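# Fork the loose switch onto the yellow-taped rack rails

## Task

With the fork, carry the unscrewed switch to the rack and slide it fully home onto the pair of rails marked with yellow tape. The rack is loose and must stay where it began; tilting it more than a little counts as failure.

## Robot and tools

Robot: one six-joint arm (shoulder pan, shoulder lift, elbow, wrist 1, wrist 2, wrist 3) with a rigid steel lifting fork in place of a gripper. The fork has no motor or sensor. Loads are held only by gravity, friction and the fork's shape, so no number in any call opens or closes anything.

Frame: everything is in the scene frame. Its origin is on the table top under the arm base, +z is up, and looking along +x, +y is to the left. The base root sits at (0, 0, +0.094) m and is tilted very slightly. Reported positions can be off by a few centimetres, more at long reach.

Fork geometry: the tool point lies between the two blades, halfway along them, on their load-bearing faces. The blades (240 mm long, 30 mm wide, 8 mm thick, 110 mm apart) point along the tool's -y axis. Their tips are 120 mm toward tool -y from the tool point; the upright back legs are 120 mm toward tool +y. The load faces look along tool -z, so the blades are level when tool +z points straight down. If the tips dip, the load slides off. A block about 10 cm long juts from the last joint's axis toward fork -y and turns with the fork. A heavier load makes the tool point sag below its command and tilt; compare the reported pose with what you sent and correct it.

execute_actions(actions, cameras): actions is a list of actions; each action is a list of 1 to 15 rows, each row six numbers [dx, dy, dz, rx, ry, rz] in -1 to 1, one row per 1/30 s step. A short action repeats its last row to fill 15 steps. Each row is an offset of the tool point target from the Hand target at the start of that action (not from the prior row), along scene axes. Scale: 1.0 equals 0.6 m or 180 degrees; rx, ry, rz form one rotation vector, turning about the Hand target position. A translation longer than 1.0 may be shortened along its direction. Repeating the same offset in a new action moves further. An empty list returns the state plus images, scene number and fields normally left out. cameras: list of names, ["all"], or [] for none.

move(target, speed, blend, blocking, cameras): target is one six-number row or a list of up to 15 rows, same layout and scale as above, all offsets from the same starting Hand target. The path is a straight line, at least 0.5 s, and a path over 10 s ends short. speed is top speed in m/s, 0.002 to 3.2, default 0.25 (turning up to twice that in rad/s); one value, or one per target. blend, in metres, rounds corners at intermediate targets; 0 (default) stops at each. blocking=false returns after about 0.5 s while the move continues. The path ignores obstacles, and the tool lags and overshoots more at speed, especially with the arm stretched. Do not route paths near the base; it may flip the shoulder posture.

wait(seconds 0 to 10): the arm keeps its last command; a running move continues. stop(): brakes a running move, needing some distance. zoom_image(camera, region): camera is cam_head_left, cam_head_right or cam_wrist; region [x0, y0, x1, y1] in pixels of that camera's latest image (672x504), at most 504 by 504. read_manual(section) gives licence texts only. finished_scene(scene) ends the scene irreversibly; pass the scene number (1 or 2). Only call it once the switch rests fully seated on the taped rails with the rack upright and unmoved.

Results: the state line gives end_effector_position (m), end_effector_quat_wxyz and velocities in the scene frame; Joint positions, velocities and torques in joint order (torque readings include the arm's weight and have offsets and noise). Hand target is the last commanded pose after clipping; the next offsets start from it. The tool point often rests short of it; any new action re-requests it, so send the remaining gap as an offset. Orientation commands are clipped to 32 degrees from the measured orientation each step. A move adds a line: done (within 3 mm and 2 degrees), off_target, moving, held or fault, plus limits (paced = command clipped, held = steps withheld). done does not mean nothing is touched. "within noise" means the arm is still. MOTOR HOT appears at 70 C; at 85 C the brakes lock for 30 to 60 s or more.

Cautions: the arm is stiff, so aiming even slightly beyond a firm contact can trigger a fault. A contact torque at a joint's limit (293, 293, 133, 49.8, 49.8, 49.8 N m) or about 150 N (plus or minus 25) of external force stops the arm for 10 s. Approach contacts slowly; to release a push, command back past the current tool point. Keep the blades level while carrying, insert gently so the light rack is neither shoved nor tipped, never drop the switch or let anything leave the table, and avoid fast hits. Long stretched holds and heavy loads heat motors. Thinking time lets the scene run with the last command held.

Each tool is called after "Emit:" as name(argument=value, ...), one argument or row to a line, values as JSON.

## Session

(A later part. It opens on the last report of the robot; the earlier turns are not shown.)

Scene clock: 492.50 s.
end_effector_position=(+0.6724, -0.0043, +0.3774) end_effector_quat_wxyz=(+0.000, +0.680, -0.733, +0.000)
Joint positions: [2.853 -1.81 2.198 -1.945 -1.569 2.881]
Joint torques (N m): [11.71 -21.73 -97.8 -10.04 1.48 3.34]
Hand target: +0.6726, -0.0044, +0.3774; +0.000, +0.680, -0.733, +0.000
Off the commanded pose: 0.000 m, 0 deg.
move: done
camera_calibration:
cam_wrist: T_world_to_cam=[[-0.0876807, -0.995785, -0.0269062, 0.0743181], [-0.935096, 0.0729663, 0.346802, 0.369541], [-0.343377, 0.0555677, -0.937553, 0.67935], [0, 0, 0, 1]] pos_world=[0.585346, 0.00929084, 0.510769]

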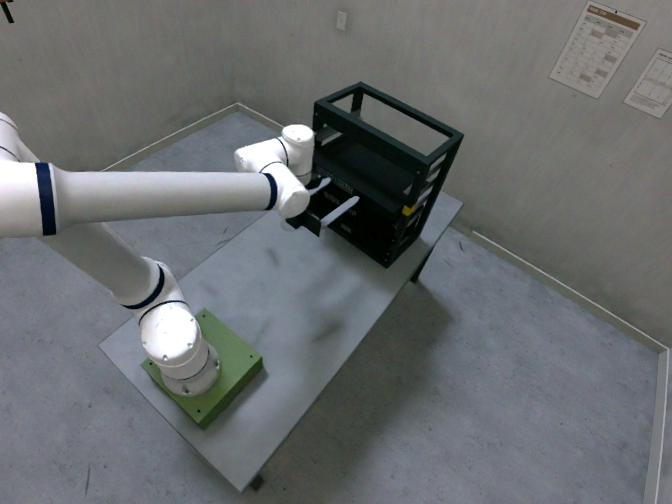

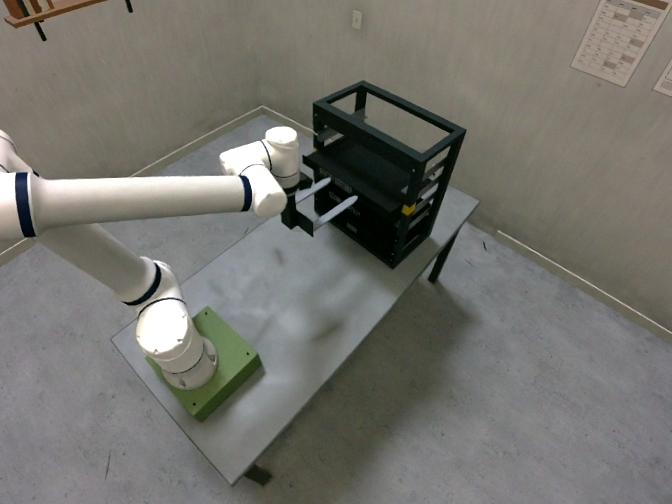

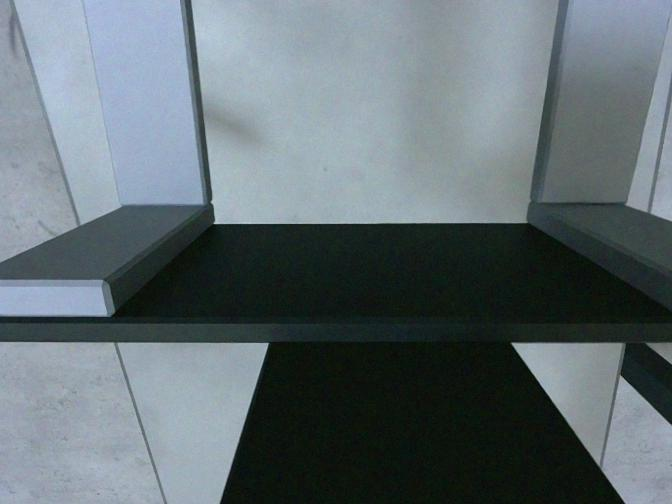

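Emit:
move(
  target=[0.0997, -0.0075, 0, 0, 0, 0],
  speed=0.05,
  cameras=["cam_head_left", "cam_head_right"],
)

Emit:
zoom_image(
  camera="cam_head_right",
  region=[290, 110, 450, 270],
)

Emit:
zoom_image(
  camera="cam_head_left",
  region=[290, 110, 450, 270],
)

Scene clock: 502.80 s.
end_effector_position=(+0.7322, -0.0088, +0.3774) end_effector_quat_wxyz=(+0.000, +0.680, -0.733, +0.000)
Joint positions: [2.88 -1.696 2.11 -1.97 -1.568 2.908]
Joint torques (N m): [8.46 -30.97 -109.33 -16.36 2.42 3.2]
Hand target: +0.7324, -0.0089, +0.3774; +0.000, +0.680, -0.733, +0.000
Off the commanded pose: 0.000 m, 0 deg.
move: done
Images, in order (width x height): cam_head_left 672x504, cam_head_right 672x504.

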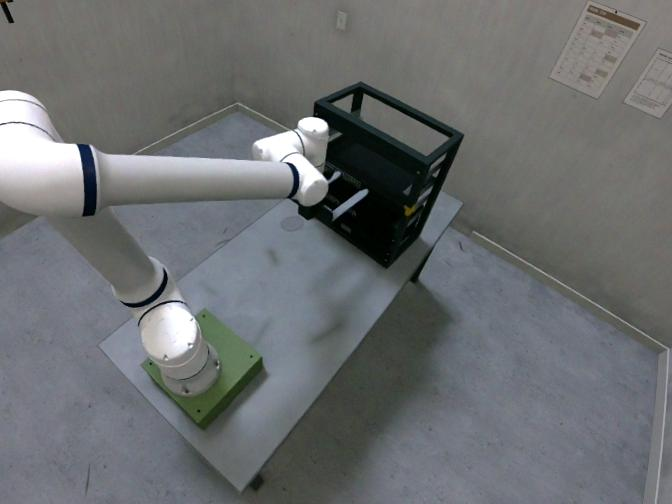

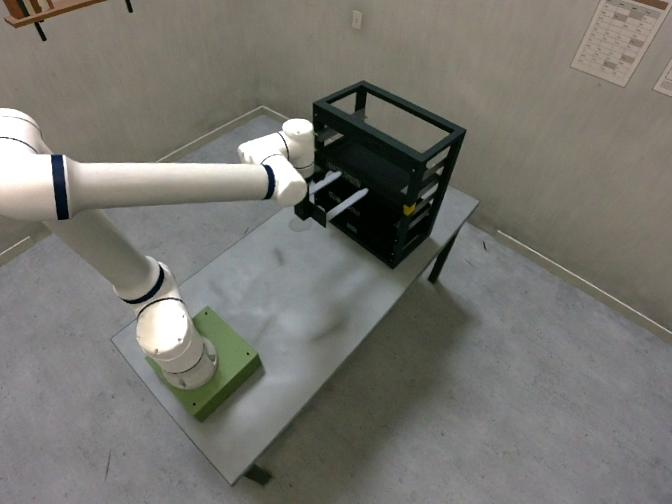

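Scaled by 3.150.

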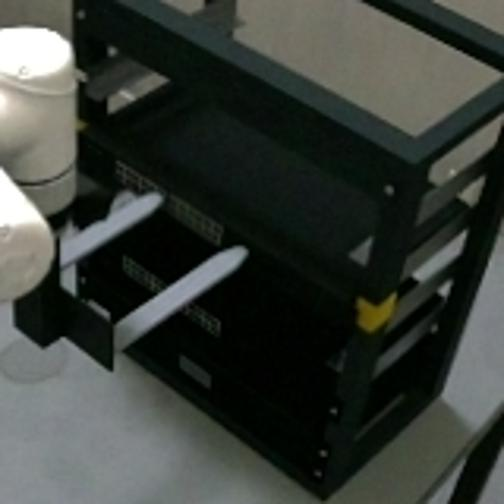

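Scaled by 3.150.

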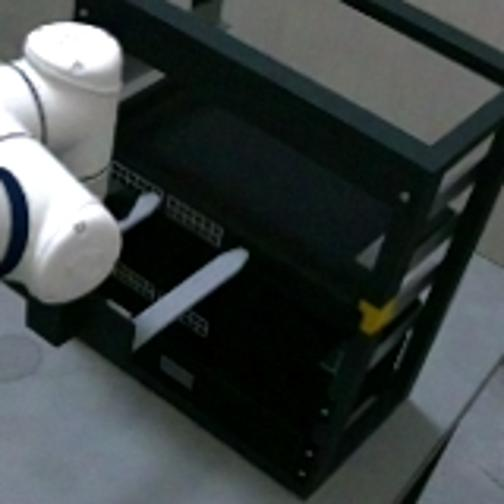

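Emit:
move(
  target=[0.0166, -0.00125, 0, 0, 0, 0],
  speed=0.03,
)

Emit:
move(
  target=[0.00416, -0.0003, 0, 0, 0, 0],
  speed=0.01,
  cameras=["cam_head_left", "cam_head_right"],
)

Emit:
zoom_image(
  camera="cam_head_right",
  region=[290, 110, 450, 270],
)

Scene clock: 506.33 s.
end_effector_position=(+0.7422, -0.0096, +0.3774) end_effector_quat_wxyz=(+0.000, +0.680, -0.733, +0.000)
Joint positions: [2.884 -1.678 2.095 -1.973 -1.568 2.912]
Joint torques (N m): [9.47 -31.34 -108.76 -16.03 3.36 3.38]
Hand target: +0.7424, -0.0096, +0.3774; +0.000, +0.680, -0.733, +0.000
Off the commanded pose: 0.000 m, 0 deg.
move: done

Scene clock: 507.03 s.
end_effector_position=(+0.7447, -0.0098, +0.3774) end_effector_quat_wxyz=(+0.000, +0.680, -0.733, +0.000)
Joint positions: [2.885 -1.673 2.091 -1.974 -1.568 2.914]
Joint torques (N m): [9.24 -29.81 -108.28 -16.12 3.33 3.35]
Hand target: +0.7449, -0.0098, +0.3774; +0.000, +0.680, -0.733, +0.000
Off the commanded pose: 0.000 m, 0 deg.
move: done
Images, in order (width x height): cam_head_left 672x504, cam_head_right 672x504.

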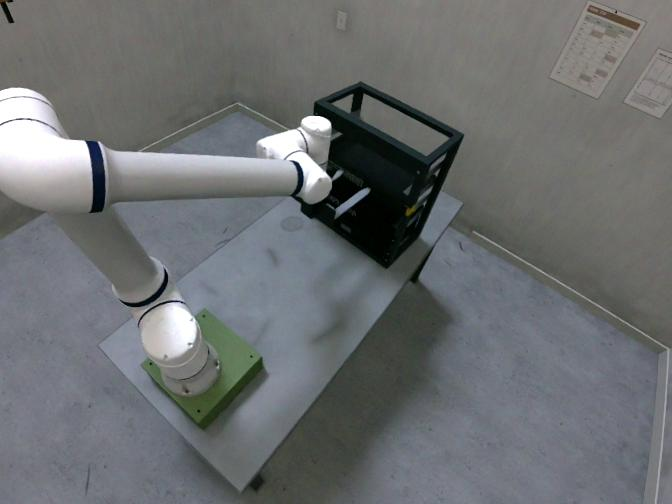

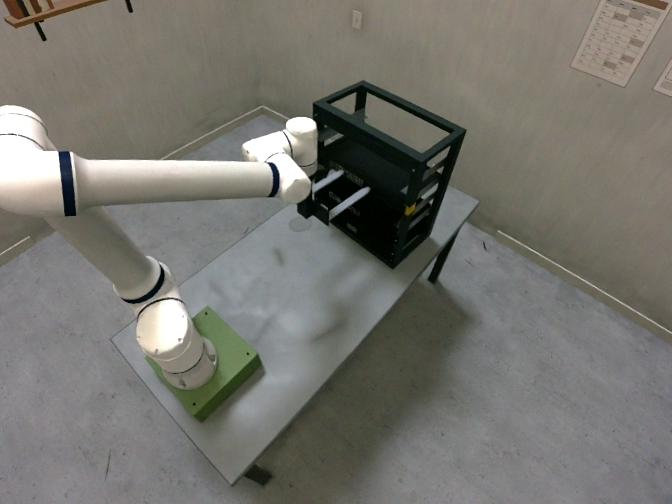

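Scaled by 3.150.

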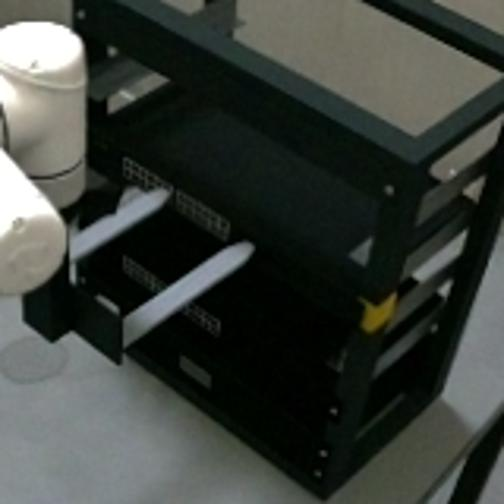

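Emit:
move(
  target=[0.00333, -0.00025, 0, 0, 0, 0],
  speed=0.01,
)

Emit:
move(
  target=[0.0025, -0.0002, 0, 0, 0, 0],
  speed=0.01,
)

Emit:
move(
  target=[0.0025, -0.0002, 0, 0, 0, 0],
  speed=0.01,
)

Scene clock: 510.07 s.
end_effector_position=(+0.7468, -0.0099, +0.3774) end_effector_quat_wxyz=(+0.000, +0.680, -0.733, +0.000)
Joint positions: [2.886 -1.67 2.088 -1.974 -1.568 2.914]
Joint torques (N m): [8.71 -32.8 -108.85 -16 3.22 3.35]
Hand target: +0.7469, -0.0099, +0.3774; +0.000, +0.680, -0.733, +0.000
Off the commanded pose: 0.000 m, 0 deg.
move: done

Scene clock: 510.77 s.
end_effector_position=(+0.7483, -0.0100, +0.3774) end_effector_quat_wxyz=(+0.000, +0.680, -0.733, +0.000)
Joint positions: [2.887 -1.667 2.085 -1.974 -1.568 2.915]
Joint torques (N m): [9.3 -32.79 -109.2 -16.01 3.13 3.25]
Hand target: +0.7484, -0.0101, +0.3774; +0.000, +0.680, -0.733, +0.000
Off the commanded pose: 0.000 m, 0 deg.
move: done

Scene clock: 511.47 s.
end_effector_position=(+0.7498, -0.0102, +0.3774) end_effector_quat_wxyz=(+0.000, +0.680, -0.733, +0.000)
Joint positions: [2.887 -1.664 2.083 -1.975 -1.568 2.915]
Joint torques (N m): [9.1 -34.47 -108.13 -16.12 3.04 3.45]
Hand target: +0.7499, -0.0102, +0.3774; +0.000, +0.680, -0.733, +0.000
Off the commanded pose: 0.000 m, 0 deg.
move: done

Emit:
move(
  target=[0.00333, -0.00025, 0, 0, 0, 0],
  speed=0.01,
)

Emit:
move(
  target=[0.0025, -0.0002, 0, 0, 0, 0],
  speed=0.01,
)

Emit:
move(
  target=[0.0025, -0.0002, 0, 0, 0, 0],
  speed=0.01,
  cameras=["cam_head_left", "cam_head_right"],
)

Emit:
zoom_image(
  camera="cam_head_right",
  region=[370, 170, 440, 240],
)

Scene clock: 515.13 s.
end_effector_position=(+0.7517, -0.0103, +0.3774) end_effector_quat_wxyz=(+0.000, +0.680, -0.733, +0.000)
Joint positions: [2.888 -1.661 2.08 -1.975 -1.568 2.916]
Joint torques (N m): [8.66 -30.91 -109.35 -16.2 3.28 3.36]
Hand target: +0.7518, -0.0103, +0.3774; +0.000, +0.680, -0.733, +0.000
Off the commanded pose: 0.000 m, 0 deg.
move: done

Scene clock: 515.83 s.
end_effector_position=(+0.7531, -0.0104, +0.3773) end_effector_quat_wxyz=(+0.000, +0.680, -0.733, +0.000)
Joint positions: [2.888 -1.658 2.078 -1.975 -1.568 2.917]
Joint torques (N m): [3.45 -11.44 -139.87 -30.68 3.56 9.36]
Hand target: +0.7533, -0.0104, +0.3774; +0.000, +0.680, -0.733, +0.000
Off the commanded pose: 0.000 m, 0 deg.
move: done

Scene clock: 526.10 s.
end_effector_position=(+0.7520, -0.0100, +0.3758) end_effector_quat_wxyz=(+0.001, +0.680, -0.733, -0.002)
Joint positions: [2.889 -1.658 2.078 -1.972 -1.568 2.916]
Joint torques (N m): [-5.98 -51.64 -82.65 -8.49 -0.04 0.48]
Hand target: +0.7520, -0.0100, +0.3758; +0.001, +0.680, -0.733, -0.002 (not the last commanded pose)
Off the commanded pose: 0.003 m, 0 deg.
FORCE FAULT: contact force on the arm reached its limit, and the arm stopped for 10 seconds. The contact can be on any part of the arm, not only on its tool. That time counts as 20 of the actions that you can send in this scene. The arm's remaining commands of this call were not run. The arm's target is now where it stood when the stop ended, not its last command. The arm accepts commands again.
move: fault
Images, in order (width x height): cam_head_left 672x504, cam_head_right 672x504.

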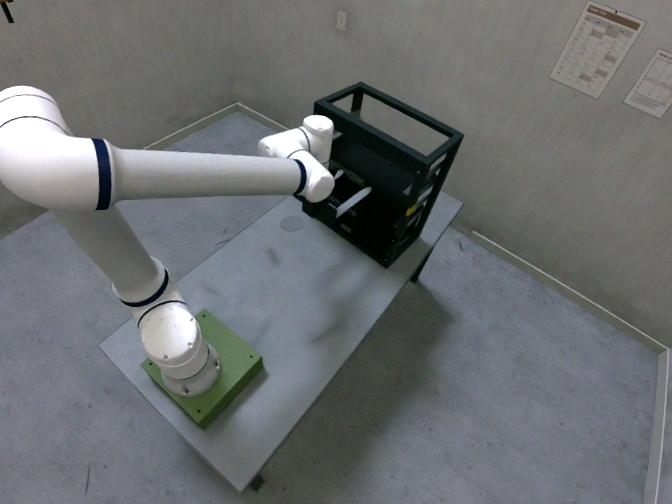

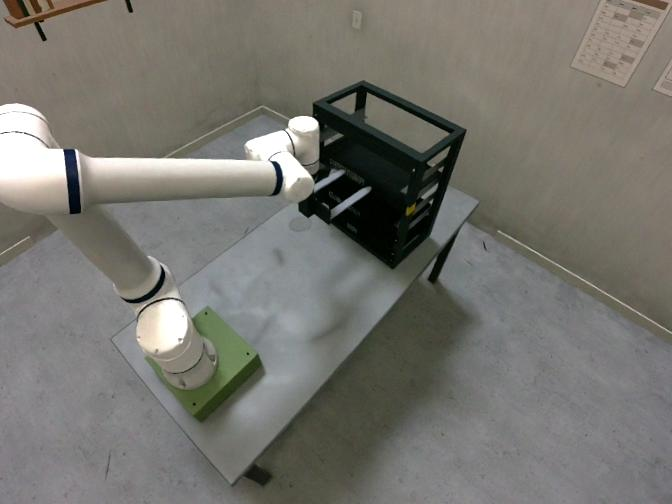

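Scaled by 7.200.

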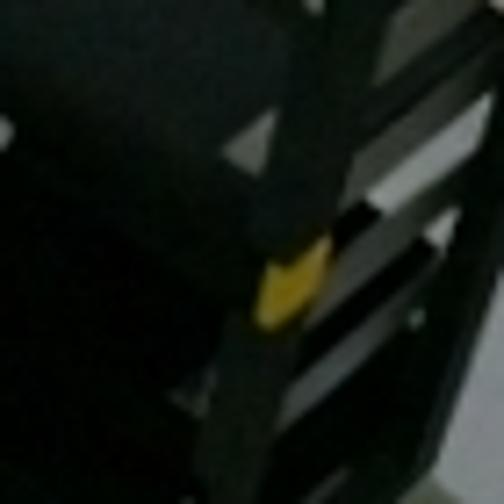

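Emit:
move(
  target=[-0.2, 0.015, 0.0, 0, 0, 0],
  speed=0.12,
  cameras=["cam_head_left", "cam_head_right"],
)

Emit:
zoom_image(
  camera="cam_head_right",
  region=[290, 110, 450, 270],
)

Emit:
zoom_image(
  camera="cam_head_left",
  region=[290, 110, 450, 270],
)

Scene clock: 532.40 s.
end_effector_position=(+0.6322, -0.0010, +0.3758) end_effector_quat_wxyz=(+0.001, +0.680, -0.733, -0.002)
Joint positions: [2.831 -1.889 2.252 -1.915 -1.57 2.859]
Joint torques (N m): [-21.71 -41.12 -72.41 -5.08 0.51 -2.15]
Hand target: +0.6320, -0.0010, +0.3758; +0.001, +0.680, -0.733, -0.002
Off the commanded pose: 0.000 m, 0 deg.
move: done
Images, in order (width x height): cam_head_left 672x504, cam_head_right 672x504.

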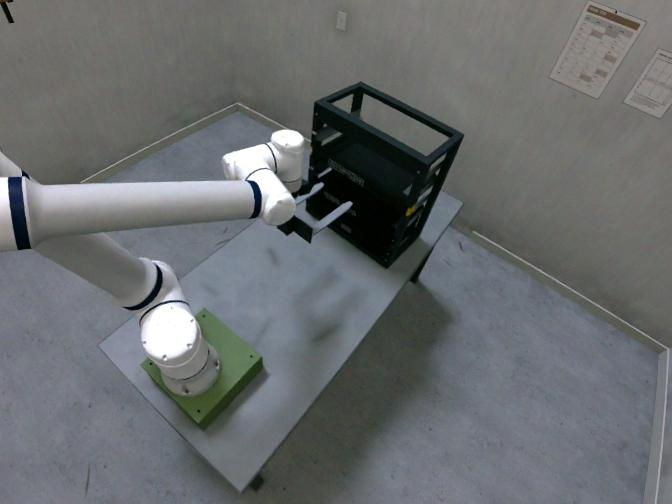

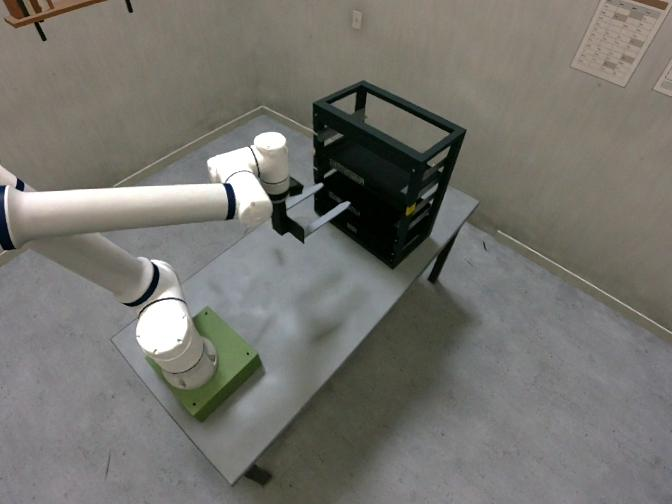

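Scaled by 3.150.

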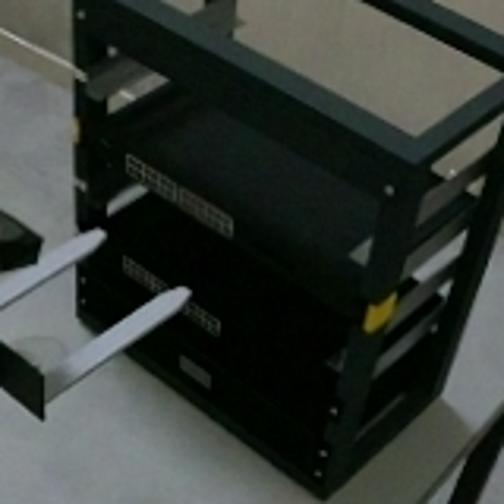

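Scaled by 3.150.

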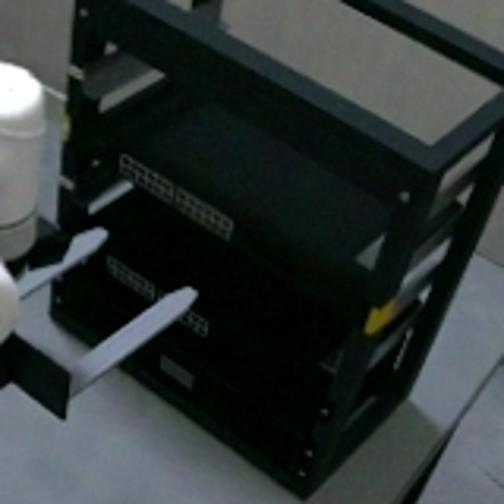

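Emit:
finished_scene(
  scene=1,
)

The scene is finished: the task was done.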